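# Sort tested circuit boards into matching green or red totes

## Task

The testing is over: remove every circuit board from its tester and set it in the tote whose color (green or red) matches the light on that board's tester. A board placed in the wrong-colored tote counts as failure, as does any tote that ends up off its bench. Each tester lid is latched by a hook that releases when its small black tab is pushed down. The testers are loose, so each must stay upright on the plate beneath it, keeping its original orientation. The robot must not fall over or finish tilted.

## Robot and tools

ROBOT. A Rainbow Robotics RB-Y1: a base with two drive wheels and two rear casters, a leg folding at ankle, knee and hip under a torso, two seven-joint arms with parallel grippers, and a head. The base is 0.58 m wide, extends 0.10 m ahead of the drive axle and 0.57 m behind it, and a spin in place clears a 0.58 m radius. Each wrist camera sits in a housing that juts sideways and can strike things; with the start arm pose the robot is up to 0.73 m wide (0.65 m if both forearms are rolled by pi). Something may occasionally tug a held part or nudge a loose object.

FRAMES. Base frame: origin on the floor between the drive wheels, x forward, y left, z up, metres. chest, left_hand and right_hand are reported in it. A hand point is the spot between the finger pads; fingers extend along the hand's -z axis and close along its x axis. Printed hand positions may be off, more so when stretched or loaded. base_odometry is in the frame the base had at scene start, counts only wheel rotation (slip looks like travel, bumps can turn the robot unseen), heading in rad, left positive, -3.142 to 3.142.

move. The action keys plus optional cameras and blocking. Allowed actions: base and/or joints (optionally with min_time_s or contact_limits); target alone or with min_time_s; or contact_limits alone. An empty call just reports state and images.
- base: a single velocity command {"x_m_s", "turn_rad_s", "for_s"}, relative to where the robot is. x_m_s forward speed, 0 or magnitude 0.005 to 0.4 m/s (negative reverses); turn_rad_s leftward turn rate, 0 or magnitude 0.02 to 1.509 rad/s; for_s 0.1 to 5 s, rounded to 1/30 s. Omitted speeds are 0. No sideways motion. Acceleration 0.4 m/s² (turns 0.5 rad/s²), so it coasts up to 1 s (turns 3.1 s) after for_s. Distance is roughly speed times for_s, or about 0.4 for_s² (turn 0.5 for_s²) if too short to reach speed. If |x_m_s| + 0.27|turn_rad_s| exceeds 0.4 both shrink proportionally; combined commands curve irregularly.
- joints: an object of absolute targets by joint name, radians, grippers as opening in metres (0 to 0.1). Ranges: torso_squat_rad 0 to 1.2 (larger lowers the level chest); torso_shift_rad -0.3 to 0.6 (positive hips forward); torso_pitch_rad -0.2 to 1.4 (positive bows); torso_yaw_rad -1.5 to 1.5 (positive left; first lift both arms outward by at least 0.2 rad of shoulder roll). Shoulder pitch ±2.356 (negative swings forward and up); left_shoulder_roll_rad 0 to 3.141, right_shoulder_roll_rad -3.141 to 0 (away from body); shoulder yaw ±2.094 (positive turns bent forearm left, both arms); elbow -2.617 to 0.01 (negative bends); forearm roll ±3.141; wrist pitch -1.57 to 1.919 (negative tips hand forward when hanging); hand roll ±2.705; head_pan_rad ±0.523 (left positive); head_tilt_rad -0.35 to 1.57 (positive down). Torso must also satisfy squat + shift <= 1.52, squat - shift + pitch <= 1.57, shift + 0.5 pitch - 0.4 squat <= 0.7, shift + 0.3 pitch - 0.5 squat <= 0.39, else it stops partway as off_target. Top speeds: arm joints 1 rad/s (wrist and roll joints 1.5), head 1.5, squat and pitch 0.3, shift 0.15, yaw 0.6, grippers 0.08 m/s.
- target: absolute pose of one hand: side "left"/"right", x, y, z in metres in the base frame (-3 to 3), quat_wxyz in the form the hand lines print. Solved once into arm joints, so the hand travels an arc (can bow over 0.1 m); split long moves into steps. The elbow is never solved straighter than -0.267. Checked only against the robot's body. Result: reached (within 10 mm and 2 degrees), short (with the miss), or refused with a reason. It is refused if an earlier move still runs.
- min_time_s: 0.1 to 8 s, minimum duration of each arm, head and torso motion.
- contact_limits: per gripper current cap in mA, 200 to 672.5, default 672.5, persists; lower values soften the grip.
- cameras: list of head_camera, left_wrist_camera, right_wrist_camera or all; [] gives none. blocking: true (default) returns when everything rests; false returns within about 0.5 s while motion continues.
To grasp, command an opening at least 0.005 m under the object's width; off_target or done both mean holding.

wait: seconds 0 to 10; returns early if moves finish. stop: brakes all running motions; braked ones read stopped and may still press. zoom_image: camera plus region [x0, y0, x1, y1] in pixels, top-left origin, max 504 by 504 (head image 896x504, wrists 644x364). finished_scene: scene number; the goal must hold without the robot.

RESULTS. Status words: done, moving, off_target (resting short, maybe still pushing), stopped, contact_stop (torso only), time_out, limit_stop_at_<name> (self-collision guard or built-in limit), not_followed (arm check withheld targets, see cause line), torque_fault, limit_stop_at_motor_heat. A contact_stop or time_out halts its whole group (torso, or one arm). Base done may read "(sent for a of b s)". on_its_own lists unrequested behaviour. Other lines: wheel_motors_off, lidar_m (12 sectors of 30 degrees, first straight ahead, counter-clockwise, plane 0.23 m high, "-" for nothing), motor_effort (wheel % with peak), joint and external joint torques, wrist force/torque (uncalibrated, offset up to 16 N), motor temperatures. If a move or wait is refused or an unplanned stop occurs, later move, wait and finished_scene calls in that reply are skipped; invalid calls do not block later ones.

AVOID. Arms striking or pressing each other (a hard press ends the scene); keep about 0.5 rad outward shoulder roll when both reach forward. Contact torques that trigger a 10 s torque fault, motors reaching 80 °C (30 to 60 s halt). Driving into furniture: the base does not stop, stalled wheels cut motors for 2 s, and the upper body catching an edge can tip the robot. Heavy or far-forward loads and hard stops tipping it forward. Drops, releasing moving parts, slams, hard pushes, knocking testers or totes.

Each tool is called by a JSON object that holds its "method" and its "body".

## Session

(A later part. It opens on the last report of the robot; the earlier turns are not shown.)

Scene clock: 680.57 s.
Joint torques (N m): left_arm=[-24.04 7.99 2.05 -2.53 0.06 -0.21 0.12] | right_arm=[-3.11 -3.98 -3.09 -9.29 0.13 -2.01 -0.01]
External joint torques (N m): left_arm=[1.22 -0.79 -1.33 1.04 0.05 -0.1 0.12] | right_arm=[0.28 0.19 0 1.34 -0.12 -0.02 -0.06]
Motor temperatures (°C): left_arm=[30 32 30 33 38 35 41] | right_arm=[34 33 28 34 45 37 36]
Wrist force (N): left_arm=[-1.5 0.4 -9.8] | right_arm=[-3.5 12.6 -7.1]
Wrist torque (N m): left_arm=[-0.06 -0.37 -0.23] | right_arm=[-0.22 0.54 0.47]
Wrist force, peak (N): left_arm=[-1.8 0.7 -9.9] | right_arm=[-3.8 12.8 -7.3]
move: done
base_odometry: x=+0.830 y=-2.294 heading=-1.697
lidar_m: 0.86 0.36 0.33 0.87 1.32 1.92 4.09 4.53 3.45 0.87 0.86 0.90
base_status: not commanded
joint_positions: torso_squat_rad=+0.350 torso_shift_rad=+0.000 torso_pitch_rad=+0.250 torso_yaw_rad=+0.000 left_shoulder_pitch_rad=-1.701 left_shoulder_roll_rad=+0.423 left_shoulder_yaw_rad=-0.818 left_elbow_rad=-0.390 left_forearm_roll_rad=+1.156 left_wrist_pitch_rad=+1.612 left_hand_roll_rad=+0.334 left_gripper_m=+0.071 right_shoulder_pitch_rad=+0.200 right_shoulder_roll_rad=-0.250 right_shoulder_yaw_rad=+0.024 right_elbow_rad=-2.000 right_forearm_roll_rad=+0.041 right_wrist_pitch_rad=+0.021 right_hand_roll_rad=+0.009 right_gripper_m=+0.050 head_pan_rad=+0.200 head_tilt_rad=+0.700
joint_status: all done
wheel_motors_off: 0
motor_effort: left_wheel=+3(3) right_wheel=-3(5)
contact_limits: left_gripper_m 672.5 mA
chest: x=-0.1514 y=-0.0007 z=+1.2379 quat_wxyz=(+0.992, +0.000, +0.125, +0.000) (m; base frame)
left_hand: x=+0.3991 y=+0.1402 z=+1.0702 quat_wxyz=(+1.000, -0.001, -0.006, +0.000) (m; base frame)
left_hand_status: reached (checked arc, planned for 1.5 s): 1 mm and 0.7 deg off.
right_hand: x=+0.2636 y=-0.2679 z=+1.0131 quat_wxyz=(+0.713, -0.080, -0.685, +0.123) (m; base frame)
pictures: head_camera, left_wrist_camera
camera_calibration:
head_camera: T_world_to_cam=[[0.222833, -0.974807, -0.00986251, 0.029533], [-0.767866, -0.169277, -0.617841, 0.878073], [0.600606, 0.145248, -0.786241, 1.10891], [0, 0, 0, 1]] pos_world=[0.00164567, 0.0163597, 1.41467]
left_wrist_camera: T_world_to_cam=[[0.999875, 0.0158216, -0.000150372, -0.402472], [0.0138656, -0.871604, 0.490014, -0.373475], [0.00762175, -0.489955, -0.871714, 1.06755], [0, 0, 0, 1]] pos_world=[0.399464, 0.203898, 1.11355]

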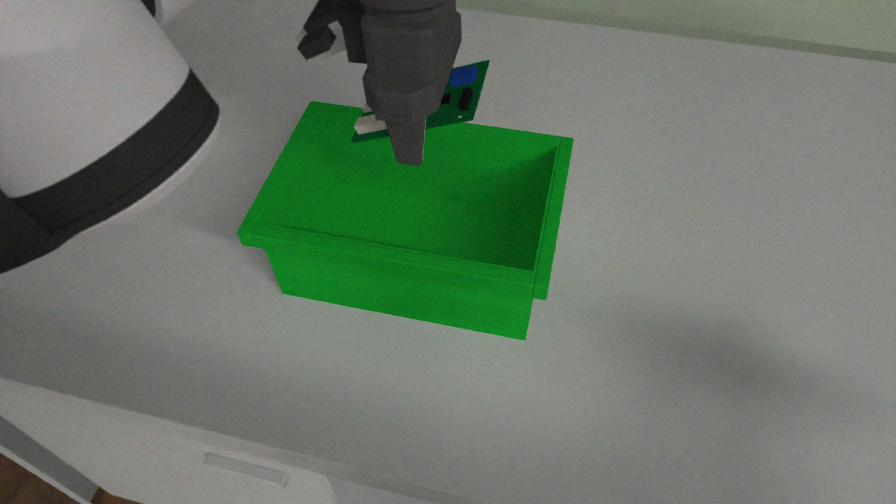

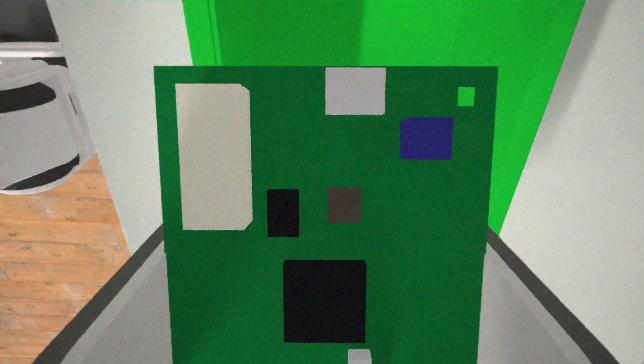

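{"method": "move", "body": {"target": {"side":"left","x":0.412,"y":0.14,"z":1.01,"quat_wxyz":[1,0,0,0]}, "min_time_s": 1.2, "cameras": ["head_camera","left_wrist_camera"]}}

{"method": "move", "body": {"target": {"side":"left","x":0.412,"y":0.14,"z":0.96,"quat_wxyz":[1,0,0,0]}, "min_time_s": 1.2, "cameras": ["head_camera","left_wrist_camera"]}}

Scene clock: 689.00 s.
Joint torques (N m): left_arm=[-23.29 6.79 1.2 -2.45 0.13 -0.55 -0.2] | right_arm=[-3.26 -3.86 -2.78 -9.34 -0.07 -1.94 0.13]
External joint torques (N m): left_arm=[1.9 -1.77 -1.2 1.14 0.13 -0.3 -0.2] | right_arm=[0.13 0.32 0.31 1.29 -0.31 0.05 0.07]
Motor temperatures (°C): left_arm=[30 32 30 33 38 35 41] | right_arm=[34 33 28 34 45 37 36]
Wrist force (N): left_arm=[-2.1 0.3 -9.5] | right_arm=[-3.6 12.1 -7.0]
Wrist torque (N m): left_arm=[-0.04 -0.41 -0.22] | right_arm=[-0.14 0.53 0.48]
Wrist force, peak (N): left_arm=[-1.9 0.3 -10.0] | right_arm=[-3.8 12.7 -7.0]
move: short
base_odometry: x=+0.830 y=-2.294 heading=-1.697
lidar_m: 0.86 0.36 0.34 0.87 1.31 1.92 4.09 4.54 3.45 0.87 0.86 0.90
base_status: not commanded
joint_positions: torso_squat_rad=+0.350 torso_shift_rad=+0.000 torso_pitch_rad=+0.250 torso_yaw_rad=+0.000 left_shoulder_pitch_rad=-1.633 left_shoulder_roll_rad=+0.346 left_shoulder_yaw_rad=-0.830 left_elbow_rad=-0.267 left_forearm_roll_rad=+1.130 left_wrist_pitch_rad=+1.406 left_hand_roll_rad=+0.273 left_gripper_m=+0.071 right_shoulder_pitch_rad=+0.200 right_shoulder_roll_rad=-0.250 right_shoulder_yaw_rad=+0.024 right_elbow_rad=-2.000 right_forearm_roll_rad=+0.041 right_wrist_pitch_rad=+0.021 right_hand_roll_rad=+0.009 right_gripper_m=+0.050 head_pan_rad=+0.200 head_tilt_rad=+0.700
joint_status: all done
wheel_motors_off: 0
motor_effort: left_wheel=+2(3) right_wheel=-3(5)
contact_limits: left_gripper_m 672.5 mA
chest: x=-0.1514 y=-0.0007 z=+1.2379 quat_wxyz=(+0.992, +0.000, +0.125, +0.000) (m; base frame)
left_hand: x=+0.4115 y=+0.1401 z=+1.0103 quat_wxyz=(+0.999, -0.006, -0.040, +0.000) (m; base frame)
left_hand_status: short (checked arc, as near as the solve gets, planned for 1.2 s): 1 mm and 4.6 deg off. The place is met; only the turn is off.
right_hand: x=+0.2636 y=-0.2679 z=+1.0131 quat_wxyz=(+0.713, -0.080, -0.685, +0.123) (m; base frame)
pictures: head_camera, left_wrist_camera
camera_calibration:
head_camera: T_world_to_cam=[[0.222833, -0.974807, -0.00986279, 0.0295332], [-0.767866, -0.169277, -0.617841, 0.878073], [0.600606, 0.145248, -0.786241, 1.10891], [0, 0, 0, 1]] pos_world=[0.00164593, 0.0163596, 1.41467]
left_wrist_camera: T_world_to_cam=[[0.997603, 0.0159695, 0.0673364, -0.482091], [-0.0198, -0.866472, 0.498833, -0.340155], [0.0663112, -0.498971, -0.864078, 0.984643], [0, 0, 0, 1]] pos_world=[0.408907, 0.204272, 1.05295]

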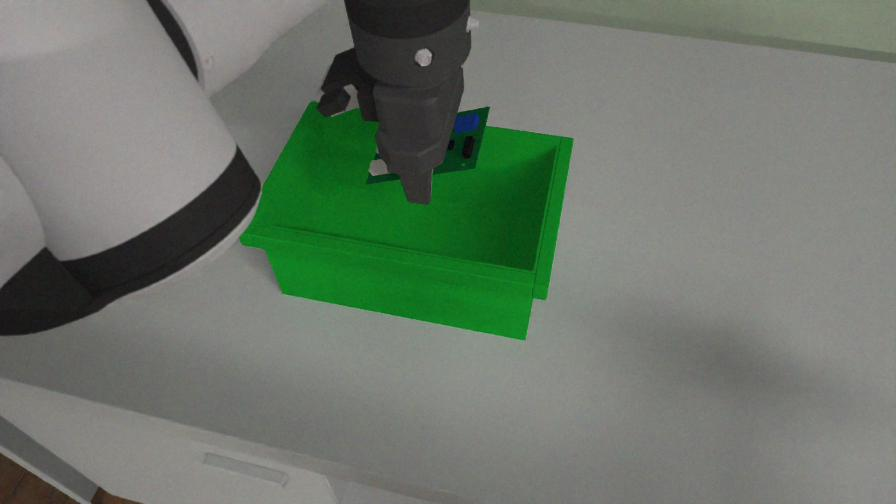

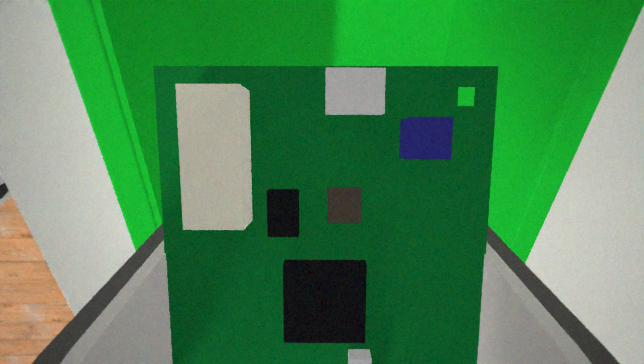

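Scene clock: 690.53 s.
Joint torques (N m): left_arm=[-22.59 6.4 0.95 -2.58 0 -0.62 0.39] | right_arm=[-3.29 -4.04 -2.9 -9.35 -0.01 -2.05 0.1]
External joint torques (N m): left_arm=[2.19 -1.77 -1.42 0.98 0.01 -0.28 0.4] | right_arm=[0.1 0.13 0.18 1.28 -0.26 -0.06 0.05]
Motor temperatures (°C): left_arm=[31 32 30 33 38 35 41] | right_arm=[34 33 28 34 45 37 36]
Wrist force (N): left_arm=[-2.2 0.4 -9.8] | right_arm=[-3.4 12.6 -6.9]
Wrist torque (N m): left_arm=[-0.05 -0.42 -0.22] | right_arm=[-0.22 0.55 0.47]
Wrist force, peak (N): left_arm=[-2.3 0.5 -9.9] | right_arm=[-3.7 12.6 -7.2]
move: short
base_odometry: x=+0.830 y=-2.294 heading=-1.697
lidar_m: 0.86 0.36 0.34 0.87 1.32 1.92 4.09 4.54 3.44 0.87 0.85 0.89
base_status: not commanded
joint_positions: torso_squat_rad=+0.350 torso_shift_rad=+0.000 torso_pitch_rad=+0.250 torso_yaw_rad=+0.000 left_shoulder_pitch_rad=-1.542 left_shoulder_roll_rad=+0.316 left_shoulder_yaw_rad=-0.842 left_elbow_rad=-0.267 left_forearm_roll_rad=+1.111 left_wrist_pitch_rad=+1.268 left_hand_roll_rad=+0.277 left_gripper_m=+0.071 right_shoulder_pitch_rad=+0.200 right_shoulder_roll_rad=-0.250 right_shoulder_yaw_rad=+0.024 right_elbow_rad=-2.000 right_forearm_roll_rad=+0.041 right_wrist_pitch_rad=+0.021 right_hand_roll_rad=+0.009 right_gripper_m=+0.050 head_pan_rad=+0.200 head_tilt_rad=+0.700
joint_status: all done
wheel_motors_off: 0
motor_effort: left_wheel=+2(3) right_wheel=-4(6)
contact_limits: left_gripper_m 672.5 mA
chest: x=-0.1514 y=-0.0007 z=+1.2379 quat_wxyz=(+0.992, +0.000, +0.125, +0.000) (m; base frame)
left_hand: x=+0.4115 y=+0.1401 z=+0.9604 quat_wxyz=(+0.998, -0.009, -0.061, +0.000) (m; base frame)
left_hand_status: short (checked arc, as near as the solve gets, planned for 1.2 s): 1 mm and 7.1 deg off. The place is met; only the turn is off.
right_hand: x=+0.2636 y=-0.2679 z=+1.0131 quat_wxyz=(+0.713, -0.080, -0.685, +0.123) (m; base frame)
pictures: head_camera, left_wrist_camera
camera_calibration:
head_camera: T_world_to_cam=[[0.222833, -0.974807, -0.00986274, 0.0295332], [-0.767866, -0.169277, -0.617841, 0.878073], [0.600606, 0.145249, -0.786241, 1.10891], [0, 0, 0, 1]] pos_world=[0.00164579, 0.0163596, 1.41467]
left_wrist_camera: T_world_to_cam=[[0.993881, 0.0164084, 0.109232, -0.51749], [-0.0410089, -0.863411, 0.502831, -0.310793], [0.102563, -0.504234, -0.857455, 0.920993], [0, 0, 0, 1]] pos_world=[0.407119, 0.204545, 1.00251]

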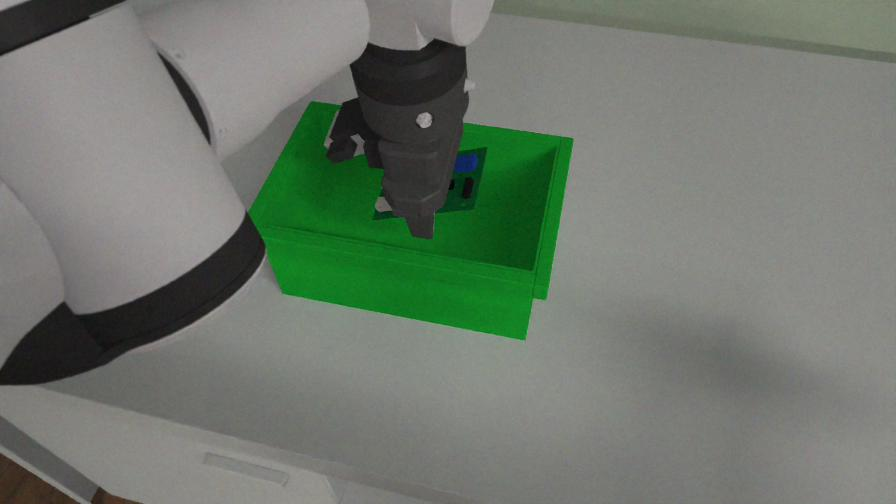

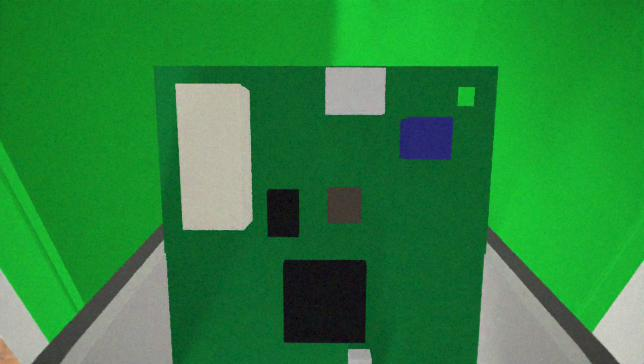

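{"method": "move", "body": {"target": {"side":"left","x":0.408,"y":0.14,"z":0.935,"quat_wxyz":[0.998,-0.009,-0.061,0]}, "min_time_s": 0.8, "cameras": ["head_camera","left_wrist_camera"]}}

{"method": "move", "body": {"target": {"side":"left","x":0.407,"y":0.14,"z":0.92,"quat_wxyz":[0.998,-0.009,-0.061,0]}, "min_time_s": 0.8, "cameras": ["head_camera","left_wrist_camera"]}}

Scene clock: 697.17 s.
Joint torques (N m): left_arm=[-22.34 6.16 1.04 -2.47 0 -0.7 0.46] | right_arm=[-3.32 -3.95 -3.23 -9.34 -0.02 -2.02 0.06]
External joint torques (N m): left_arm=[2.14 -1.75 -1.3 1.06 0.02 -0.34 0.47] | right_arm=[0.07 0.23 -0.15 1.3 -0.27 -0.03 0.01]
Motor temperatures (°C): left_arm=[31 32 30 33 38 35 41] | right_arm=[34 33 28 34 45 37 36]
Wrist force (N): left_arm=[-2.5 0.3 -9.7] | right_arm=[-3.9 12.4 -7.0]
Wrist torque (N m): left_arm=[-0.05 -0.44 -0.23] | right_arm=[-0.19 0.49 0.47]
Wrist force, peak (N): left_arm=[-2.2 0.5 -10.0] | right_arm=[-3.8 12.7 -7.2]
move: done
base_odometry: x=+0.830 y=-2.294 heading=-1.697
lidar_m: 0.86 0.36 0.33 0.87 1.32 1.91 4.09 4.54 3.45 0.87 0.87 0.90
base_status: not commanded
joint_positions: torso_squat_rad=+0.350 torso_shift_rad=+0.000 torso_pitch_rad=+0.250 torso_yaw_rad=+0.000 left_shoulder_pitch_rad=-1.495 left_shoulder_roll_rad=+0.300 left_shoulder_yaw_rad=-0.850 left_elbow_rad=-0.267 left_forearm_roll_rad=+1.101 left_wrist_pitch_rad=+1.206 left_hand_roll_rad=+0.281 left_gripper_m=+0.071 right_shoulder_pitch_rad=+0.200 right_shoulder_roll_rad=-0.250 right_shoulder_yaw_rad=+0.024 right_elbow_rad=-2.000 right_forearm_roll_rad=+0.041 right_wrist_pitch_rad=+0.021 right_hand_roll_rad=+0.009 right_gripper_m=+0.050 head_pan_rad=+0.200 head_tilt_rad=+0.700
joint_status: all done
wheel_motors_off: 0
motor_effort: left_wheel=+3(4) right_wheel=-3(4)
contact_limits: left_gripper_m 672.5 mA
chest: x=-0.1514 y=-0.0007 z=+1.2379 quat_wxyz=(+0.992, +0.000, +0.125, +0.000) (m; base frame)
left_hand: x=+0.4077 y=+0.1401 z=+0.9354 quat_wxyz=(+0.998, -0.010, -0.068, +0.000) (m; base frame)
left_hand_status: reached (checked arc, planned for 0.8 s): 1 mm and 0.8 deg off.
right_hand: x=+0.2636 y=-0.2679 z=+1.0131 quat_wxyz=(+0.713, -0.080, -0.685, +0.123) (m; base frame)
pictures: head_camera, left_wrist_camera
camera_calibration:
head_camera: T_world_to_cam=[[0.222833, -0.974807, -0.00986272, 0.0295332], [-0.767866, -0.169277, -0.617841, 0.878073], [0.600606, 0.145248, -0.786241, 1.10891], [0, 0, 0, 1]] pos_world=[0.00164596, 0.0163597, 1.41467]
left_wrist_camera: T_world_to_cam=[[0.992332, 0.0166534, 0.122473, -0.522784], [-0.0477463, -0.862316, 0.504115, -0.296998], [0.114006, -0.506097, -0.854908, 0.893136], [0, 0, 0, 1]] pos_world=[0.402772, 0.204614, 0.977297]

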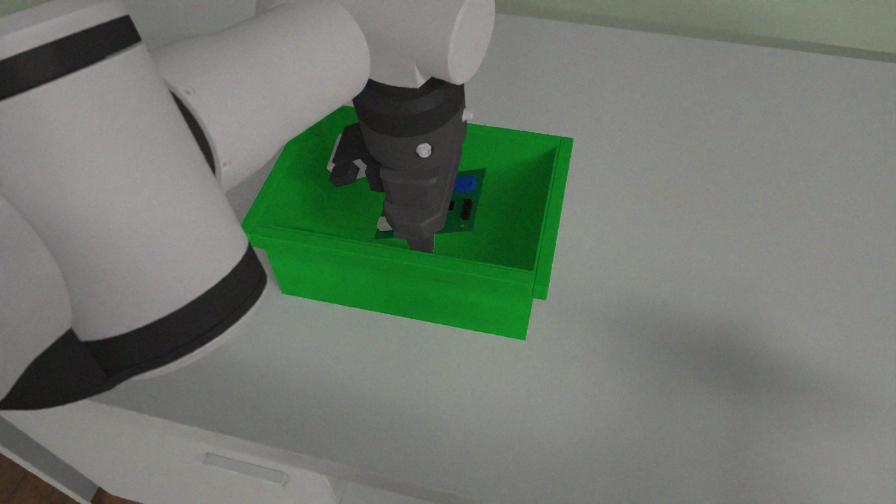

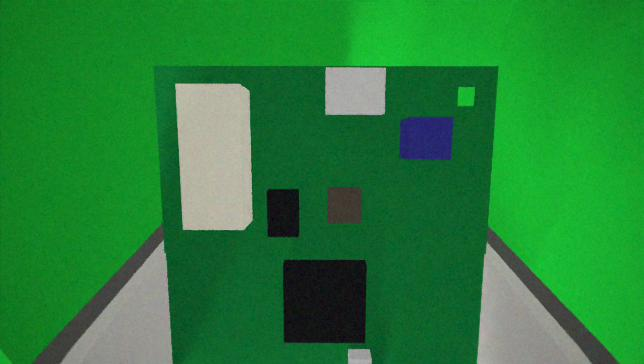

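Scene clock: 698.30 s.
Joint torques (N m): left_arm=[-22.05 6.03 0.66 -2.51 -0.01 -0.72 0.4] | right_arm=[-3.12 -4.03 -3.13 -9.4 -0.03 -1.98 0.1]
External joint torques (N m): left_arm=[2.22 -1.71 -1.67 1 0.01 -0.33 0.41] | right_arm=[0.27 0.14 -0.04 1.24 -0.28 0.01 0.04]
Motor temperatures (°C): left_arm=[31 32 30 33 38 35 41] | right_arm=[34 33 28 34 45 37 36]
Wrist force (N): left_arm=[-2.5 0.3 -9.5] | right_arm=[-3.7 12.4 -7.1]
Wrist torque (N m): left_arm=[-0.03 -0.45 -0.23] | right_arm=[-0.21 0.52 0.49]
Wrist force, peak (N): left_arm=[-2.5 0.5 -9.7] | right_arm=[-3.7 12.9 -6.9]
move: done
base_odometry: x=+0.830 y=-2.294 heading=-1.697
lidar_m: 0.86 0.36 0.34 0.87 1.32 1.92 4.09 4.54 3.45 0.86 0.87 0.90
base_status: not commanded
joint_positions: torso_squat_rad=+0.350 torso_shift_rad=+0.000 torso_pitch_rad=+0.250 torso_yaw_rad=+0.000 left_shoulder_pitch_rad=-1.467 left_shoulder_roll_rad=+0.291 left_shoulder_yaw_rad=-0.854 left_elbow_rad=-0.267 left_forearm_roll_rad=+1.094 left_wrist_pitch_rad=+1.159 left_hand_roll_rad=+0.284 left_gripper_m=+0.071 right_shoulder_pitch_rad=+0.200 right_shoulder_roll_rad=-0.250 right_shoulder_yaw_rad=+0.024 right_elbow_rad=-2.000 right_forearm_roll_rad=+0.041 right_wrist_pitch_rad=+0.021 right_hand_roll_rad=+0.009 right_gripper_m=+0.050 head_pan_rad=+0.200 head_tilt_rad=+0.700
joint_status: all done
wheel_motors_off: 0
motor_effort: left_wheel=+2(3) right_wheel=-3(5)
contact_limits: left_gripper_m 672.5 mA
chest: x=-0.1514 y=-0.0007 z=+1.2379 quat_wxyz=(+0.992, +0.000, +0.125, +0.000) (m; base frame)
left_hand: x=+0.4066 y=+0.1401 z=+0.9204 quat_wxyz=(+0.997, -0.011, -0.076, +0.000) (m; base frame)
left_hand_status: reached (checked arc, as near as the solve gets, planned for 0.8 s): 1 mm and 1.7 deg off.
right_hand: x=+0.2636 y=-0.2679 z=+1.0131 quat_wxyz=(+0.713, -0.080, -0.685, +0.123) (m; base frame)
pictures: head_camera, left_wrist_camera
camera_calibration:
head_camera: T_world_to_cam=[[0.222833, -0.974807, -0.00986266, 0.0295332], [-0.767866, -0.169277, -0.617841, 0.878073], [0.600606, 0.145249, -0.786241, 1.10891], [0, 0, 0, 1]] pos_world=[0.00164579, 0.0163597, 1.41467]
left_wrist_camera: T_world_to_cam=[[0.990191, 0.0170046, 0.138685, -0.53399], [-0.0559866, -0.861113, 0.505321, -0.287418], [0.128016, -0.508128, -0.851714, 0.87213], [0, 0, 0, 1]] pos_world=[0.401014, 0.204735, 0.9621]

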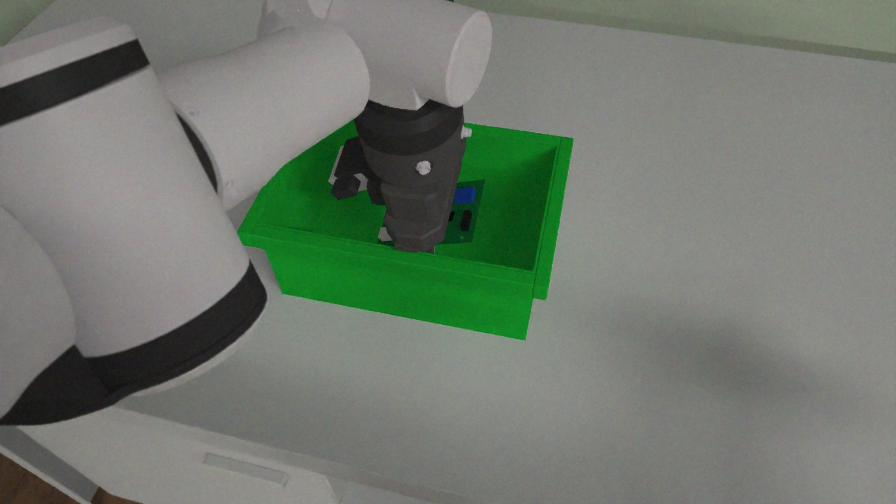

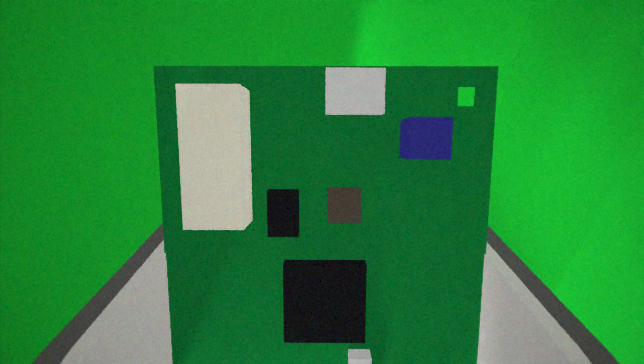

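{"method": "move", "body": {"target": {"side":"left","x":0.406,"y":0.14,"z":0.908,"quat_wxyz":[0.997,-0.011,-0.078,0]}, "min_time_s": 0.8, "cameras": []}}

{"method": "move", "body": {"target": {"side":"left","x":0.405,"y":0.14,"z":0.90,"quat_wxyz":[0.997,-0.011,-0.078,0]}, "min_time_s": 0.8, "cameras": ["head_camera","left_wrist_camera"]}}

Scene clock: 705.40 s.
Joint torques (N m): left_arm=[3.97 -3.62 -2.34 -0.08 -0.39 -6.64 0.58] | right_arm=[-3.38 -3.9 -2.96 -9.24 -0.02 -1.94 0.1]
External joint torques (N m): left_arm=[28.15 -11.29 -4.66 3.43 -0.36 -6.21 0.59] | right_arm=[0.07 0.27 0.13 1.4 -0.27 0.05 0.05]
Motor temperatures (°C): left_arm=[31 32 30 33 38 35 41] | right_arm=[34 33 28 34 45 37 36]
Wrist force (N): left_arm=[-8.0 3.8 71.6] | right_arm=[-3.5 12.3 -7.3]
Wrist torque (N m): left_arm=[0.45 4.29 -0.40] | right_arm=[-0.19 0.55 0.47]
Wrist force, peak (N): left_arm=[-8.6 4.5 73.3] | right_arm=[-4.1 12.6 -7.2]
move: done
base_odometry: x=+0.830 y=-2.294 heading=-1.697
lidar_m: 0.86 0.36 0.34 0.87 1.33 1.91 4.09 4.54 3.44 0.86 0.86 0.89
base_status: not commanded
joint_positions: torso_squat_rad=+0.350 torso_shift_rad=-0.001 torso_pitch_rad=+0.247 torso_yaw_rad=+0.000 left_shoulder_pitch_rad=-1.450 left_shoulder_roll_rad=+0.286 left_shoulder_yaw_rad=-0.858 left_elbow_rad=-0.268 left_forearm_roll_rad=+1.087 left_wrist_pitch_rad=+1.121 left_hand_roll_rad=+0.288 left_gripper_m=+0.071 right_shoulder_pitch_rad=+0.200 right_shoulder_roll_rad=-0.250 right_shoulder_yaw_rad=+0.024 right_elbow_rad=-2.000 right_forearm_roll_rad=+0.041 right_wrist_pitch_rad=+0.021 right_hand_roll_rad=+0.009 right_gripper_m=+0.050 head_pan_rad=+0.200 head_tilt_rad=+0.700
joint_status: all done
wheel_motors_off: 0
motor_effort: left_wheel=+6(7) right_wheel=-2(5)
contact_limits: left_gripper_m 672.5 mA
chest: x=-0.1531 y=-0.0009 z=+1.2380 quat_wxyz=(+0.992, +0.001, +0.123, +0.000) (m; base frame)
left_hand: x=+0.4076 y=+0.1400 z=+0.9140 quat_wxyz=(+0.996, -0.012, -0.088, +0.000) (m; base frame)
left_hand_status: reached (checked arc, planned for 0.8 s): 6 mm and 1.1 deg off.
right_hand: x=+0.2627 y=-0.2679 z=+1.0144 quat_wxyz=(+0.712, -0.080, -0.686, +0.123) (m; base frame)
pictures: none
No camera images: "cameras" was empty.

Scene clock: 708.17 s.
Joint torques (N m): left_arm=[4.78 -0.76 -0.5 0.93 -0.61 -6.67 0.09] | right_arm=[-2.89 -4.12 -2.86 -9.38 -0.01 -2.07 0.02]
External joint torques (N m): left_arm=[29.01 -8.45 -2.85 4.46 -0.57 -6.14 0.1] | right_arm=[0.58 0.04 0.22 1.26 -0.26 -0.09 -0.03]
Motor temperatures (°C): left_arm=[31 32 30 33 38 35 41] | right_arm=[34 33 28 34 45 37 36]
Wrist force (N): left_arm=[-7.4 1.7 77.4] | right_arm=[-3.8 12.3 -6.8]
Wrist torque (N m): left_arm=[0.47 4.75 -0.27] | right_arm=[-0.17 0.51 0.46]
Wrist force, peak (N): left_arm=[-0.2 6.6 153.5] | right_arm=[-3.9 12.7 -7.2]
move: short
base_odometry: x=+0.830 y=-2.294 heading=-1.697
lidar_m: 0.86 0.36 0.34 0.87 1.32 1.92 4.09 4.54 3.45 0.86 0.86 0.90
base_status: not commanded
joint_positions: torso_squat_rad=+0.350 torso_shift_rad=-0.001 torso_pitch_rad=+0.246 torso_yaw_rad=+0.000 left_shoulder_pitch_rad=-1.448 left_shoulder_roll_rad=+0.286 left_shoulder_yaw_rad=-0.859 left_elbow_rad=-0.271 left_forearm_roll_rad=+1.081 left_wrist_pitch_rad=+1.089 left_hand_roll_rad=+0.289 left_gripper_m=+0.071 right_shoulder_pitch_rad=+0.200 right_shoulder_roll_rad=-0.250 right_shoulder_yaw_rad=+0.024 right_elbow_rad=-2.000 right_forearm_roll_rad=+0.041 right_wrist_pitch_rad=+0.021 right_hand_roll_rad=+0.009 right_gripper_m=+0.050 head_pan_rad=+0.200 head_tilt_rad=+0.700
joint_status: left_shoulder_pitch_rad time_out (moved +0.002 of +0.027); the others done
wheel_motors_off: 0
on_its_own: left_shoulder_pitch_rad is held at -1.441, not at your -1.423, since a time_out
motor_effort: left_wheel=+12(17) right_wheel=-3(5)
contact_limits: left_gripper_m 672.5 mA
chest: x=-0.1534 y=-0.0010 z=+1.2380 quat_wxyz=(+0.992, +0.001, +0.123, +0.000) (m; base frame)
left_hand: x=+0.4143 y=+0.1386 z=+0.9153 quat_wxyz=(+0.994, -0.014, -0.104, -0.001) (m; base frame)
left_hand_status: short (checked arc, as near as the solve gets, planned for 0.8 s): time_out, 18 mm and 3.0 deg off.
right_hand: x=+0.2625 y=-0.2680 z=+1.0146 quat_wxyz=(+0.712, -0.080, -0.687, +0.123) (m; base frame)
pictures: head_camera, left_wrist_camera
camera_calibration:
head_camera: T_world_to_cam=[[0.223089, -0.97475, -0.00970156, 0.0295349], [-0.76561, -0.169046, -0.620697, 0.88049], [0.603385, 0.145898, -0.78399, 1.10792], [0, 0, 0, 1]] pos_world=[-0.000979322, 0.0159885, 1.4154]
left_wrist_camera: T_world_to_cam=[[0.980897, 0.0154969, 0.193911, -0.5874], [-0.0864515, -0.858247, 0.505904, -0.273999], [0.174263, -0.513003, -0.840512, 0.837303], [0, 0, 0, 1]] pos_world=[0.40658, 0.203483, 0.956283]

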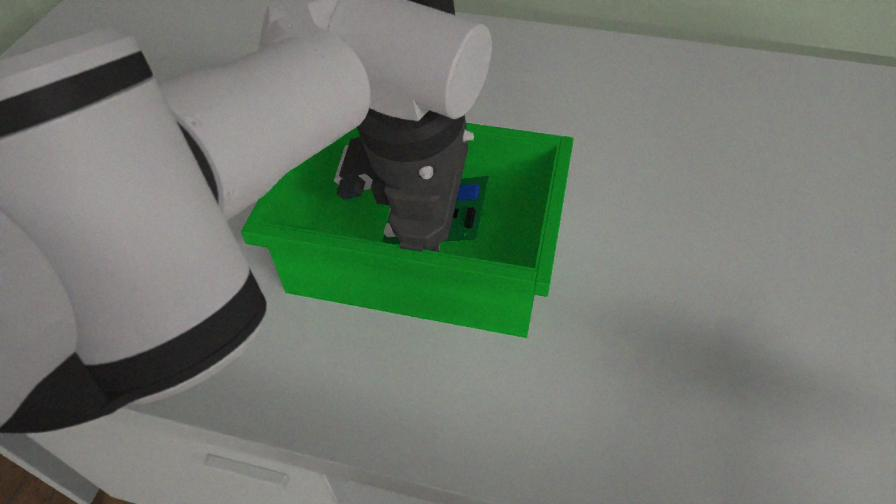

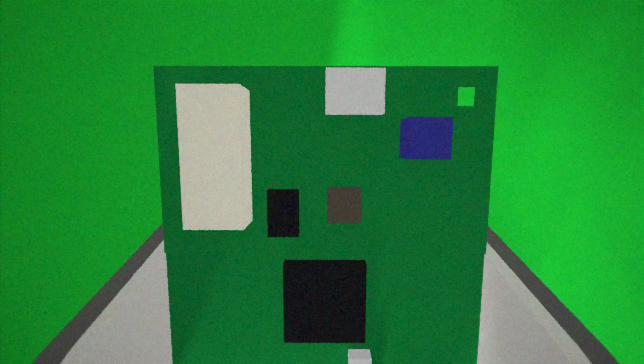

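{"method": "move", "body": {"target": {"side":"left","x":0.41,"y":0.14,"z":0.92,"quat_wxyz":[0.997,-0.011,-0.076,0]}, "min_time_s": 1, "cameras": ["left_wrist_camera"]}}

Scene clock: 741.17 s.
Joint torques (N m): left_arm=[-20.64 8.13 3.23 -1.7 0.33 -0.02 -0.26] | right_arm=[-2.93 -4.09 -3.01 -9.41 0.09 -2.06 0.06]
External joint torques (N m): left_arm=[3.62 0.4 0.9 1.82 0.36 0.41 -0.25] | right_arm=[0.47 0.08 0.07 1.22 -0.16 -0.08 0.01]
Motor temperatures (°C): left_arm=[30 32 29 33 38 36 41] | right_arm=[34 33 28 34 45 37 36]
Wrist force (N): left_arm=[-0.9 1.0 -5.8] | right_arm=[-3.7 12.5 -7.0]
Wrist torque (N m): left_arm=[-0.13 -0.12 -0.19] | right_arm=[-0.20 0.53 0.48]
Wrist force, peak (N): left_arm=[-9.1 1.8 80.9] | right_arm=[-3.7 12.8 -7.1]
move: done
base_odometry: x=+0.830 y=-2.294 heading=-1.697
lidar_m: 0.86 0.36 0.33 0.87 1.32 1.92 4.09 4.54 3.44 0.86 0.87 0.89
base_status: not commanded
joint_positions: torso_squat_rad=+0.350 torso_shift_rad=+0.000 torso_pitch_rad=+0.250 torso_yaw_rad=+0.000 left_shoulder_pitch_rad=-1.461 left_shoulder_roll_rad=+0.290 left_shoulder_yaw_rad=-0.855 left_elbow_rad=-0.267 left_forearm_roll_rad=+1.090 left_wrist_pitch_rad=+1.132 left_hand_roll_rad=+0.284 left_gripper_m=+0.071 right_shoulder_pitch_rad=+0.200 right_shoulder_roll_rad=-0.250 right_shoulder_yaw_rad=+0.024 right_elbow_rad=-2.000 right_forearm_roll_rad=+0.041 right_wrist_pitch_rad=+0.021 right_hand_roll_rad=+0.009 right_gripper_m=+0.050 head_pan_rad=+0.200 head_tilt_rad=+0.700
joint_status: all done
wheel_motors_off: 0
motor_effort: left_wheel=+9(12) right_wheel=-3(5)
contact_limits: left_gripper_m 672.5 mA
chest: x=-0.1517 y=-0.0008 z=+1.2379 quat_wxyz=(+0.992, +0.001, +0.124, +0.000) (m; base frame)
left_hand: x=+0.4105 y=+0.1396 z=+0.9185 quat_wxyz=(+0.996, -0.013, -0.087, +0.000) (m; base frame)
left_hand_status: reached (checked arc, as near as the solve gets, planned for 1.0 s): 2 mm and 1.3 deg off.
right_hand: x=+0.2635 y=-0.2680 z=+1.0133 quat_wxyz=(+0.713, -0.080, -0.685, +0.123) (m; base frame)
pictures: left_wrist_camera
camera_calibration:
left_wrist_camera: T_world_to_cam=[[0.98691, 0.0165189, 0.160421, -0.556095], [-0.0680214, -0.859288, 0.50695, -0.283486], [0.146222, -0.511226, -0.846916, 0.858315], [0, 0, 0, 1]] pos_world=[0.404028, 0.204383, 0.959843]

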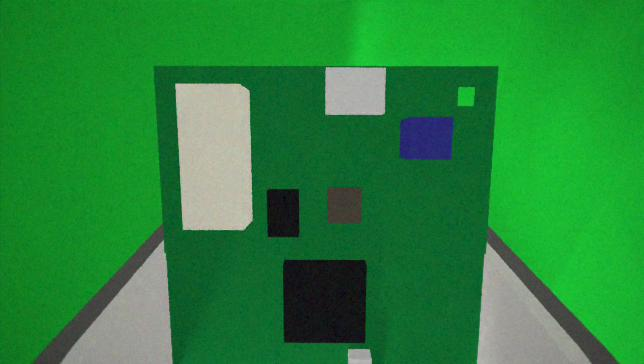

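{"method": "move", "body": {"joints": {"left_gripper_m":0.095}, "cameras": ["left_wrist_camera"]}}

{"method": "move", "body": {"target": {"side":"left","x":0.405,"y":0.14,"z":1.07,"quat_wxyz":[0.997,-0.011,-0.076,0]}, "min_time_s": 1.5, "cameras": ["left_wrist_camera","head_camera"]}}

Scene clock: 746.70 s.
Joint torques (N m): left_arm=[-21.31 7.76 3.18 -2.25 0.32 -0.01 -0.24] | right_arm=[-2.78 -3.97 -3.27 -9.37 -0.01 -1.99 0.06]
External joint torques (N m): left_arm=[2.95 0.04 0.85 1.27 0.34 0.42 -0.23] | right_arm=[0.61 0.2 -0.19 1.26 -0.26 -0.01 0]
Motor temperatures (°C): left_arm=[30 32 29 33 38 36 41] | right_arm=[34 33 28 34 45 37 36]
Wrist force (N): left_arm=[-1.1 1.9 -9.9] | right_arm=[-3.6 12.4 -7.1]
Wrist torque (N m): left_arm=[-0.21 -0.40 -0.23] | right_arm=[-0.20 0.55 0.47]
Wrist force, peak (N): left_arm=[-1.1 1.9 -10.1] | right_arm=[-3.7 12.8 -7.2]
move: done
base_odometry: x=+0.830 y=-2.294 heading=-1.697
lidar_m: 0.86 0.36 0.33 0.86 1.32 1.92 4.09 4.53 3.45 0.87 0.86 0.90
base_status: not commanded
joint_positions: torso_squat_rad=+0.350 torso_shift_rad=+0.000 torso_pitch_rad=+0.250 torso_yaw_rad=+0.000 left_shoulder_pitch_rad=-1.461 left_shoulder_roll_rad=+0.290 left_shoulder_yaw_rad=-0.855 left_elbow_rad=-0.267 left_forearm_roll_rad=+1.090 left_wrist_pitch_rad=+1.132 left_hand_roll_rad=+0.284 left_gripper_m=+0.095 right_shoulder_pitch_rad=+0.200 right_shoulder_roll_rad=-0.250 right_shoulder_yaw_rad=+0.024 right_elbow_rad=-2.000 right_forearm_roll_rad=+0.041 right_wrist_pitch_rad=+0.021 right_hand_roll_rad=+0.009 right_gripper_m=+0.050 head_pan_rad=+0.200 head_tilt_rad=+0.700
joint_status: all done
wheel_motors_off: 0
motor_effort: left_wheel=+7(9) right_wheel=-4(4)
contact_limits: left_gripper_m 672.5 mA
chest: x=-0.1516 y=-0.0008 z=+1.2379 quat_wxyz=(+0.992, +0.001, +0.125, +0.000) (m; base frame)
left_hand: x=+0.4105 y=+0.1398 z=+0.9184 quat_wxyz=(+0.996, -0.013, -0.087, +0.000) (m; base frame)
right_hand: x=+0.2636 y=-0.2680 z=+1.0132 quat_wxyz=(+0.713, -0.080, -0.685, +0.123) (m; base frame)
pictures: left_wrist_camera
camera_calibration:
left_wrist_camera: T_world_to_cam=[[0.986958, 0.0167482, 0.160102, -0.55581], [-0.0676515, -0.859325, 0.506936, -0.283399], [0.146069, -0.511156, -0.846985, 0.858349], [0, 0, 0, 1]] pos_world=[0.40401, 0.204528, 0.959659]

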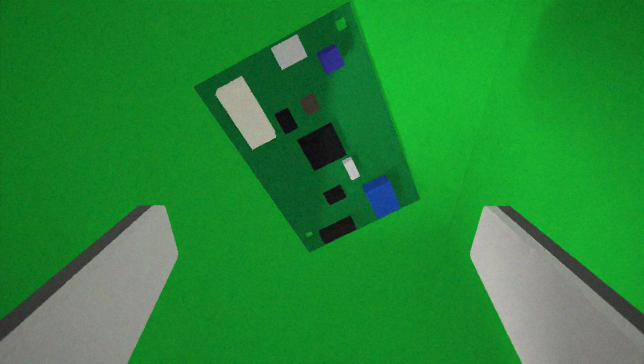

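Scene clock: 748.53 s.
Joint torques (N m): left_arm=[-22.82 8.81 7.5 -3.7 0.24 -0.24 0.2] | right_arm=[-2.83 -4.11 -3.18 -9.36 0.01 -1.98 0.05]
External joint torques (N m): left_arm=[1.51 0.16 0.56 -0.2 0.34 0.11 0.2] | right_arm=[0.56 0.06 -0.09 1.27 -0.24 0 -0.01]
Motor temperatures (°C): left_arm=[30 32 29 33 38 36 41] | right_arm=[34 33 28 34 45 37 36]
Wrist force (N): left_arm=[-1.6 1.9 -10.3] | right_arm=[-3.7 12.6 -6.9]
Wrist torque (N m): left_arm=[-0.22 -0.33 -0.22] | right_arm=[-0.23 0.52 0.47]
Wrist force, peak (N): left_arm=[-2.5 1.6 -10.6] | right_arm=[-3.8 12.6 -7.2]
move: done
base_odometry: x=+0.830 y=-2.294 heading=-1.697
lidar_m: 0.86 0.36 0.33 0.86 1.32 1.92 4.09 4.55 3.45 0.87 0.86 0.90
base_status: not commanded
joint_positions: torso_squat_rad=+0.350 torso_shift_rad=+0.000 torso_pitch_rad=+0.250 torso_yaw_rad=+0.000 left_shoulder_pitch_rad=-1.535 left_shoulder_roll_rad=+0.592 left_shoulder_yaw_rad=-0.804 left_elbow_rad=-0.873 left_forearm_roll_rad=+1.131 left_wrist_pitch_rad=+1.576 left_hand_roll_rad=+0.560 left_gripper_m=+0.095 right_shoulder_pitch_rad=+0.200 right_shoulder_roll_rad=-0.250 right_shoulder_yaw_rad=+0.024 right_elbow_rad=-2.000 right_forearm_roll_rad=+0.041 right_wrist_pitch_rad=+0.021 right_hand_roll_rad=+0.009 right_gripper_m=+0.050 head_pan_rad=+0.200 head_tilt_rad=+0.700
joint_status: all done
wheel_motors_off: 0
motor_effort: left_wheel=+8(9) right_wheel=-3(4)
contact_limits: left_gripper_m 672.5 mA
chest: x=-0.1516 y=-0.0007 z=+1.2379 quat_wxyz=(+0.992, +0.000, +0.125, +0.000) (m; base frame)
left_hand: x=+0.4047 y=+0.1399 z=+1.0701 quat_wxyz=(+0.997, -0.011, -0.073, +0.000) (m; base frame)
left_hand_status: reached (checked arc, planned for 1.5 s): 0 mm and 0.3 deg off.
right_hand: x=+0.2636 y=-0.2679 z=+1.0132 quat_wxyz=(+0.713, -0.080, -0.685, +0.123) (m; base frame)
pictures: head_camera, left_wrist_camera
camera_calibration:
head_camera: T_world_to_cam=[[0.222855, -0.974802, -0.009848, 0.0295288], [-0.767718, -0.169269, -0.618027, 0.878232], [0.600787, 0.145291, -0.786095, 1.10884], [0, 0, 0, 1]] pos_world=[0.00147904, 0.016338, 1.41471]
left_wrist_camera: T_world_to_cam=[[0.990876, 0.015929, 0.133833, -0.547742], [-0.0543613, -0.861401, 0.505008, -0.363641], [0.123328, -0.507676, -0.852676, 1.00254], [0, 0, 0, 1]] pos_world=[0.399335, 0.204452, 1.11179]

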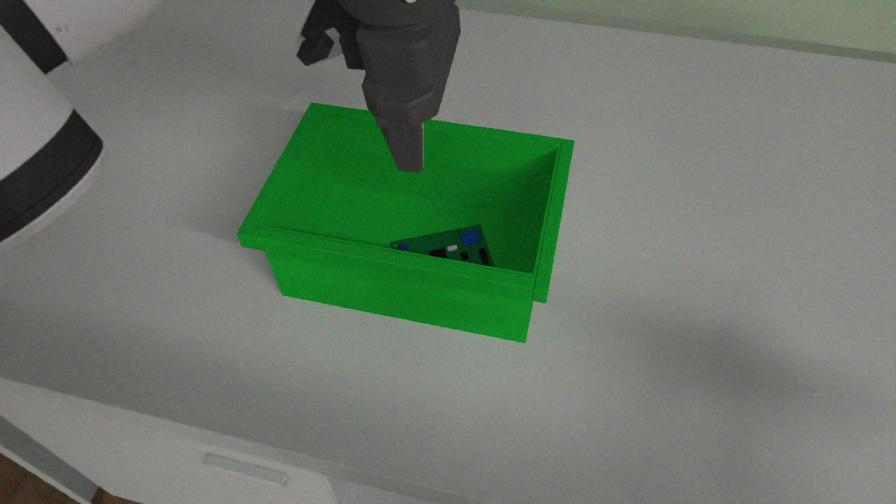

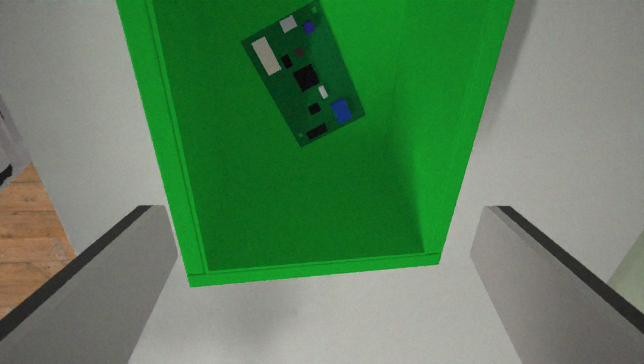

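{"method": "move", "body": {"base": {"x_m_s":-0.4,"for_s":2}, "cameras": []}}

{"method": "move", "body": {"base": {"turn_rad_s":1.4,"for_s":2.14}, "joints": {"left_shoulder_pitch_rad":0.2,"left_shoulder_roll_rad":0.25,"left_shoulder_yaw_rad":0,"left_elbow_rad":-2.0,"left_forearm_roll_rad":0,"left_wrist_pitch_rad":0,"left_hand_roll_rad":0,"left_gripper_m":0.05,"head_pan_rad":0,"head_tilt_rad":0.3}, "cameras": ["head_camera"]}}

Scene clock: 765.10 s.
Joint torques (N m): left_arm=[-22.83 8.74 7.5 -3.46 0.13 -0.21 0.2] | right_arm=[-3.23 -4.22 -3.08 -9.38 0.01 -2 0.05]
External joint torques (N m): left_arm=[1.5 0.09 0.57 0.04 0.23 0.13 0.21] | right_arm=[0.16 -0.05 0 1.25 -0.24 -0.01 -0.01]
Motor temperatures (°C): left_arm=[30 32 30 33 38 35 41] | right_arm=[34 33 28 34 45 36 36]
Wrist force (N): left_arm=[-1.8 1.5 -10.1] | right_arm=[-3.8 12.3 -6.7]
Wrist torque (N m): left_arm=[-0.19 -0.36 -0.22] | right_arm=[-0.22 0.50 0.47]
Wrist force, peak (N): left_arm=[-1.9 1.9 -10.4] | right_arm=[-3.8 12.9 -7.2]
move: done
base_odometry: x=+0.930 y=-1.500 heading=-1.697
lidar_m: 1.05 1.06 1.32 1.28 1.39 1.99 3.28 3.54 3.40 3.32 1.55 1.27
base_status: done (sent for 2 of 2 s)
joint_positions: torso_squat_rad=+0.350 torso_shift_rad=+0.000 torso_pitch_rad=+0.250 torso_yaw_rad=+0.000 left_shoulder_pitch_rad=-1.535 left_shoulder_roll_rad=+0.592 left_shoulder_yaw_rad=-0.804 left_elbow_rad=-0.873 left_forearm_roll_rad=+1.131 left_wrist_pitch_rad=+1.576 left_hand_roll_rad=+0.560 left_gripper_m=+0.095 right_shoulder_pitch_rad=+0.200 right_shoulder_roll_rad=-0.250 right_shoulder_yaw_rad=+0.024 right_elbow_rad=-2.000 right_forearm_roll_rad=+0.041 right_wrist_pitch_rad=+0.021 right_hand_roll_rad=+0.009 right_gripper_m=+0.050 head_pan_rad=+0.200 head_tilt_rad=+0.700
joint_status: not commanded
wheel_motors_off: 0
motor_effort: left_wheel=+6(28) right_wheel=-1(27)
contact_limits: left_gripper_m 672.5 mA
chest: x=-0.1515 y=-0.0007 z=+1.2379 quat_wxyz=(+0.992, +0.000, +0.125, +0.000) (m; base frame)
left_hand: x=+0.4047 y=+0.1399 z=+1.0700 quat_wxyz=(+0.997, -0.011, -0.073, +0.000) (m; base frame)
right_hand: x=+0.2636 y=-0.2679 z=+1.0132 quat_wxyz=(+0.713, -0.080, -0.685, +0.123) (m; base frame)
pictures: none
No camera images: "cameras" was empty.

Scene clock: 769.67 s.
Joint torques (N m): left_arm=[-3.79 2.23 2.65 -9.44 0.26 -1.64 0.07] | right_arm=[-3.41 -3.89 -3 -9.43 0.08 -2.04 -0.01]
External joint torques (N m): left_arm=[-0.13 -1.52 -0.31 0.81 0.22 0.27 0.12] | right_arm=[-0.01 0.28 0.09 1.21 -0.17 -0.06 -0.06]
Motor temperatures (°C): left_arm=[30 32 30 33 38 35 41] | right_arm=[34 33 28 34 45 36 36]
Wrist force (N): left_arm=[-7.1 0.0 -4.2] | right_arm=[-3.6 12.3 -6.7]
Wrist torque (N m): left_arm=[-0.08 -0.67 -0.18] | right_arm=[-0.20 0.52 0.48]
Wrist force, peak (N): left_arm=[-3.4 2.3 -10.2] | right_arm=[-3.7 12.7 -7.1]
move: done
base_odometry: x=+0.931 y=-1.500 heading=+0.579
lidar_m: 1.49 2.51 3.29 3.90 3.30 3.09 1.30 1.54 1.09 1.17 1.30 1.29
base_status: done (sent for 2.13 of 2.13 s)
joint_positions: torso_squat_rad=+0.350 torso_shift_rad=+0.000 torso_pitch_rad=+0.250 torso_yaw_rad=+0.000 left_shoulder_pitch_rad=+0.200 left_shoulder_roll_rad=+0.250 left_shoulder_yaw_rad=+0.000 left_elbow_rad=-2.000 left_forearm_roll_rad=+0.000 left_wrist_pitch_rad=+0.000 left_hand_roll_rad=+0.000 left_gripper_m=+0.050 right_shoulder_pitch_rad=+0.200 right_shoulder_roll_rad=-0.250 right_shoulder_yaw_rad=+0.024 right_elbow_rad=-2.000 right_forearm_roll_rad=+0.041 right_wrist_pitch_rad=+0.021 right_hand_roll_rad=+0.009 right_gripper_m=+0.050 head_pan_rad=+0.000 head_tilt_rad=+0.300
joint_status: all done
wheel_motors_off: 0
motor_effort: left_wheel=+2(26) right_wheel=+3(30)
contact_limits: left_gripper_m 672.5 mA
chest: x=-0.1516 y=-0.0007 z=+1.2379 quat_wxyz=(+0.992, +0.000, +0.125, +0.000) (m; base frame)
left_hand: x=+0.2643 y=+0.2771 z=+1.0212 quat_wxyz=(+0.707, +0.074, -0.695, -0.103) (m; base frame)
right_hand: x=+0.2635 y=-0.2679 z=+1.0132 quat_wxyz=(+0.713, -0.080, -0.685, +0.123) (m; base frame)
pictures: head_camera
camera_calibration:
head_camera: T_world_to_cam=[[0.0130138, -0.998761, 0.0480326, -0.0699872], [-0.488296, -0.0482673, -0.871342, 1.26223], [0.872581, -0.0121146, -0.488319, 0.705913], [0, 0, 0, 1]] pos_world=[0.00128741, -0.000424131, 1.44791]

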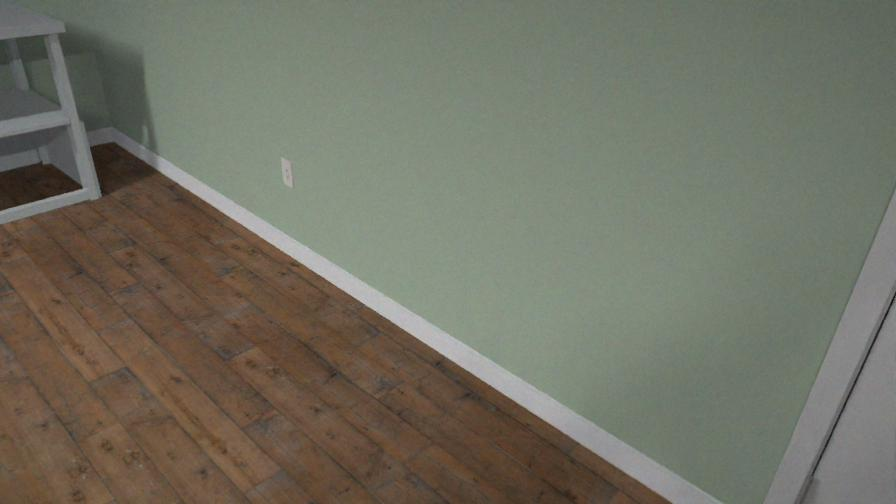

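{"method": "move", "body": {"base": {"turn_rad_s":1.4,"for_s":1.2}, "cameras": ["head_camera"]}}

Scene clock: 776.67 s.
Joint torques (N m): left_arm=[-3.82 2.25 2.4 -9.33 0.33 -1.65 0.11] | right_arm=[-3.4 -3.72 -3.16 -9.5 -0.01 -2.06 0.07]
External joint torques (N m): left_arm=[-0.16 -1.5 -0.56 0.92 0.28 0.26 0.16] | right_arm=[-0.01 0.45 -0.08 1.13 -0.26 -0.07 0.01]
Motor temperatures (°C): left_arm=[30 32 30 33 38 35 41] | right_arm=[34 33 28 34 45 36 36]
Wrist force (N): left_arm=[-7.3 0.1 -4.1] | right_arm=[-4.0 12.4 -7.0]
Wrist torque (N m): left_arm=[-0.06 -0.70 -0.19] | right_arm=[-0.20 0.48 0.48]
Wrist force, peak (N): left_arm=[-7.7 0.4 -4.1] | right_arm=[-3.7 12.8 -7.3]
move: done
base_odometry: x=+0.930 y=-1.500 heading=+1.298
lidar_m: 3.29 3.31 3.53 3.29 1.67 1.27 1.67 1.08 1.32 1.32 1.33 1.70
base_status: done (sent for 1.2 of 1.2 s)
joint_positions: torso_squat_rad=+0.350 torso_shift_rad=+0.000 torso_pitch_rad=+0.250 torso_yaw_rad=+0.000 left_shoulder_pitch_rad=+0.200 left_shoulder_roll_rad=+0.250 left_shoulder_yaw_rad=+0.000 left_elbow_rad=-2.000 left_forearm_roll_rad=+0.000 left_wrist_pitch_rad=+0.000 left_hand_roll_rad=+0.000 left_gripper_m=+0.050 right_shoulder_pitch_rad=+0.200 right_shoulder_roll_rad=-0.250 right_shoulder_yaw_rad=+0.024 right_elbow_rad=-2.000 right_forearm_roll_rad=+0.041 right_wrist_pitch_rad=+0.021 right_hand_roll_rad=+0.009 right_gripper_m=+0.050 head_pan_rad=+0.000 head_tilt_rad=+0.300
joint_status: not commanded
wheel_motors_off: 0
motor_effort: left_wheel=+1(17) right_wheel=+4(23)
contact_limits: left_gripper_m 672.5 mA
chest: x=-0.1516 y=-0.0008 z=+1.2379 quat_wxyz=(+0.992, +0.000, +0.125, +0.000) (m; base frame)
left_hand: x=+0.2643 y=+0.2770 z=+1.0212 quat_wxyz=(+0.707, +0.074, -0.695, -0.103) (m; base frame)
right_hand: x=+0.2636 y=-0.2680 z=+1.0131 quat_wxyz=(+0.713, -0.080, -0.685, +0.123) (m; base frame)
pictures: head_camera
camera_calibration:
head_camera: T_world_to_cam=[[0.0130014, -0.998763, 0.0480042, -0.0699773], [-0.488304, -0.0482362, -0.87134, 1.26223], [0.872577, -0.012112, -0.488327, 0.705914], [0, 0, 0, 1]] pos_world=[0.00129732, -0.000455453, 1.44791]

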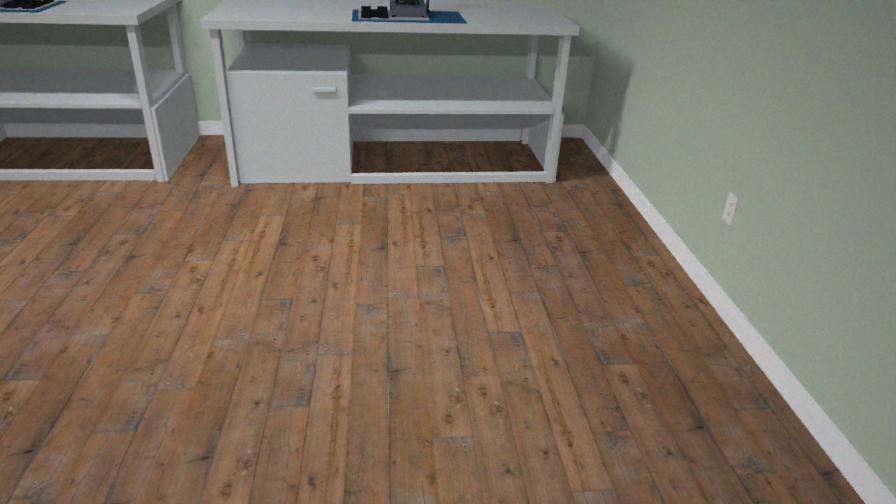

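{"method": "move", "body": {"base": {"x_m_s":0.38,"turn_rad_s":-0.02,"for_s":1.8}, "cameras": []}}

{"method": "move", "body": {"base": {"x_m_s":0.4,"for_s":4.8}, "joints": {"head_tilt_rad":0.2}, "cameras": ["head_camera"]}}

Scene clock: 788.23 s.
Joint torques (N m): left_arm=[-3.24 2.33 2.44 -9.47 0.34 -1.66 0.12] | right_arm=[-3.19 -4.02 -2.99 -9.39 -0.02 -1.98 0.09]
External joint torques (N m): left_arm=[0.41 -1.41 -0.52 0.78 0.3 0.25 0.17] | right_arm=[0.2 0.16 0.1 1.25 -0.27 0.01 0.04]
Motor temperatures (°C): left_arm=[30 32 29 33 38 35 41] | right_arm=[34 33 28 34 45 36 36]
Wrist force (N): left_arm=[-7.0 0.0 -3.9] | right_arm=[-3.5 12.5 -7.0]
Wrist torque (N m): left_arm=[-0.06 -0.68 -0.18] | right_arm=[-0.20 0.55 0.46]
Wrist force, peak (N): left_arm=[-7.5 0.0 -4.5] | right_arm=[-3.8 12.6 -7.6]
move: done
base_odometry: x=+1.131 y=-0.846 heading=+1.262
lidar_m: 2.61 2.62 3.58 3.37 3.42 1.90 2.27 1.73 1.34 1.24 1.24 1.54
base_status: done (sent for 1.8 of 1.8 s)
joint_positions: torso_squat_rad=+0.350 torso_shift_rad=+0.000 torso_pitch_rad=+0.250 torso_yaw_rad=+0.000 left_shoulder_pitch_rad=+0.200 left_shoulder_roll_rad=+0.250 left_shoulder_yaw_rad=+0.000 left_elbow_rad=-2.000 left_forearm_roll_rad=+0.000 left_wrist_pitch_rad=+0.000 left_hand_roll_rad=+0.000 left_gripper_m=+0.050 right_shoulder_pitch_rad=+0.200 right_shoulder_roll_rad=-0.250 right_shoulder_yaw_rad=+0.024 right_elbow_rad=-2.000 right_forearm_roll_rad=+0.041 right_wrist_pitch_rad=+0.021 right_hand_roll_rad=+0.009 right_gripper_m=+0.050 head_pan_rad=+0.000 head_tilt_rad=+0.300
joint_status: not commanded
wheel_motors_off: 0
motor_effort: left_wheel=-5(32) right_wheel=+2(29)
contact_limits: left_gripper_m 672.5 mA
chest: x=-0.1515 y=-0.0007 z=+1.2379 quat_wxyz=(+0.992, +0.000, +0.125, +0.000) (m; base frame)
left_hand: x=+0.2644 y=+0.2770 z=+1.0212 quat_wxyz=(+0.707, +0.074, -0.695, -0.103) (m; base frame)
right_hand: x=+0.2636 y=-0.2679 z=+1.0131 quat_wxyz=(+0.713, -0.080, -0.685, +0.123) (m; base frame)
pictures: none
No camera images: "cameras" was empty.

Scene clock: 794.57 s.
Joint torques (N m): left_arm=[-3.19 2.39 2.41 -9.43 0.4 -1.62 0.14] | right_arm=[-3.31 -4.03 -2.82 -9.42 -0.01 -1.98 0.08]
External joint torques (N m): left_arm=[0.47 -1.35 -0.55 0.83 0.35 0.29 0.19] | right_arm=[0.08 0.14 0.27 1.21 -0.26 0.01 0.02]
Motor temperatures (°C): left_arm=[30 32 29 33 38 35 41] | right_arm=[34 33 28 34 45 36 36]
Wrist force (N): left_arm=[-7.0 0.1 -3.8] | right_arm=[-3.7 12.5 -6.8]
Wrist torque (N m): left_arm=[-0.06 -0.68 -0.19] | right_arm=[-0.22 0.51 0.47]
Wrist force, peak (N): left_arm=[-7.4 -0.1 -4.6] | right_arm=[-4.1 12.6 -7.2]
move: done
base_odometry: x=+1.715 y=+0.983 heading=+1.262
lidar_m: 1.36 0.91 0.88 2.78 3.69 3.92 3.59 1.63 1.08 0.97 0.97 0.88
base_status: done (sent for 4.8 of 4.8 s)
joint_positions: torso_squat_rad=+0.350 torso_shift_rad=+0.000 torso_pitch_rad=+0.250 torso_yaw_rad=+0.000 left_shoulder_pitch_rad=+0.200 left_shoulder_roll_rad=+0.250 left_shoulder_yaw_rad=+0.000 left_elbow_rad=-2.000 left_forearm_roll_rad=+0.000 left_wrist_pitch_rad=+0.000 left_hand_roll_rad=+0.000 left_gripper_m=+0.050 right_shoulder_pitch_rad=+0.200 right_shoulder_roll_rad=-0.250 right_shoulder_yaw_rad=+0.024 right_elbow_rad=-2.000 right_forearm_roll_rad=+0.041 right_wrist_pitch_rad=+0.021 right_hand_roll_rad=+0.009 right_gripper_m=+0.050 head_pan_rad=+0.000 head_tilt_rad=+0.200
joint_status: all done
wheel_motors_off: 0
motor_effort: left_wheel=-4(18) right_wheel=+2(28)
contact_limits: left_gripper_m 672.5 mA
chest: x=-0.1515 y=-0.0007 z=+1.2379 quat_wxyz=(+0.992, +0.000, +0.125, +0.000) (m; base frame)
left_hand: x=+0.2644 y=+0.2770 z=+1.0212 quat_wxyz=(+0.707, +0.074, -0.695, -0.103) (m; base frame)
right_hand: x=+0.2636 y=-0.2679 z=+1.0131 quat_wxyz=(+0.713, -0.080, -0.685, +0.123) (m; base frame)
pictures: head_camera
camera_calibration:
head_camera: T_world_to_cam=[[0.00805512, -0.998762, 0.0490881, -0.071891], [-0.399012, -0.0482226, -0.915677, 1.33271], [0.916911, -0.0122108, -0.398906, 0.581839], [0, 0, 0, 1]] pos_world=[-0.00114791, -0.000430395, 1.45596]

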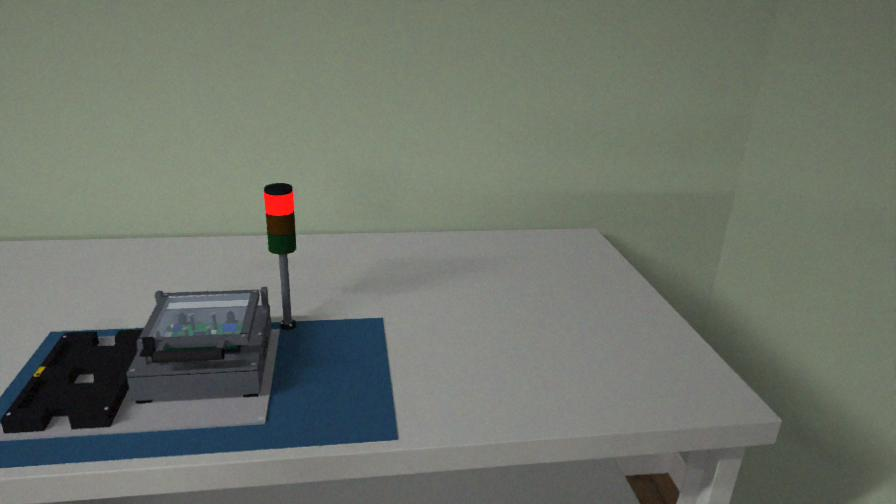

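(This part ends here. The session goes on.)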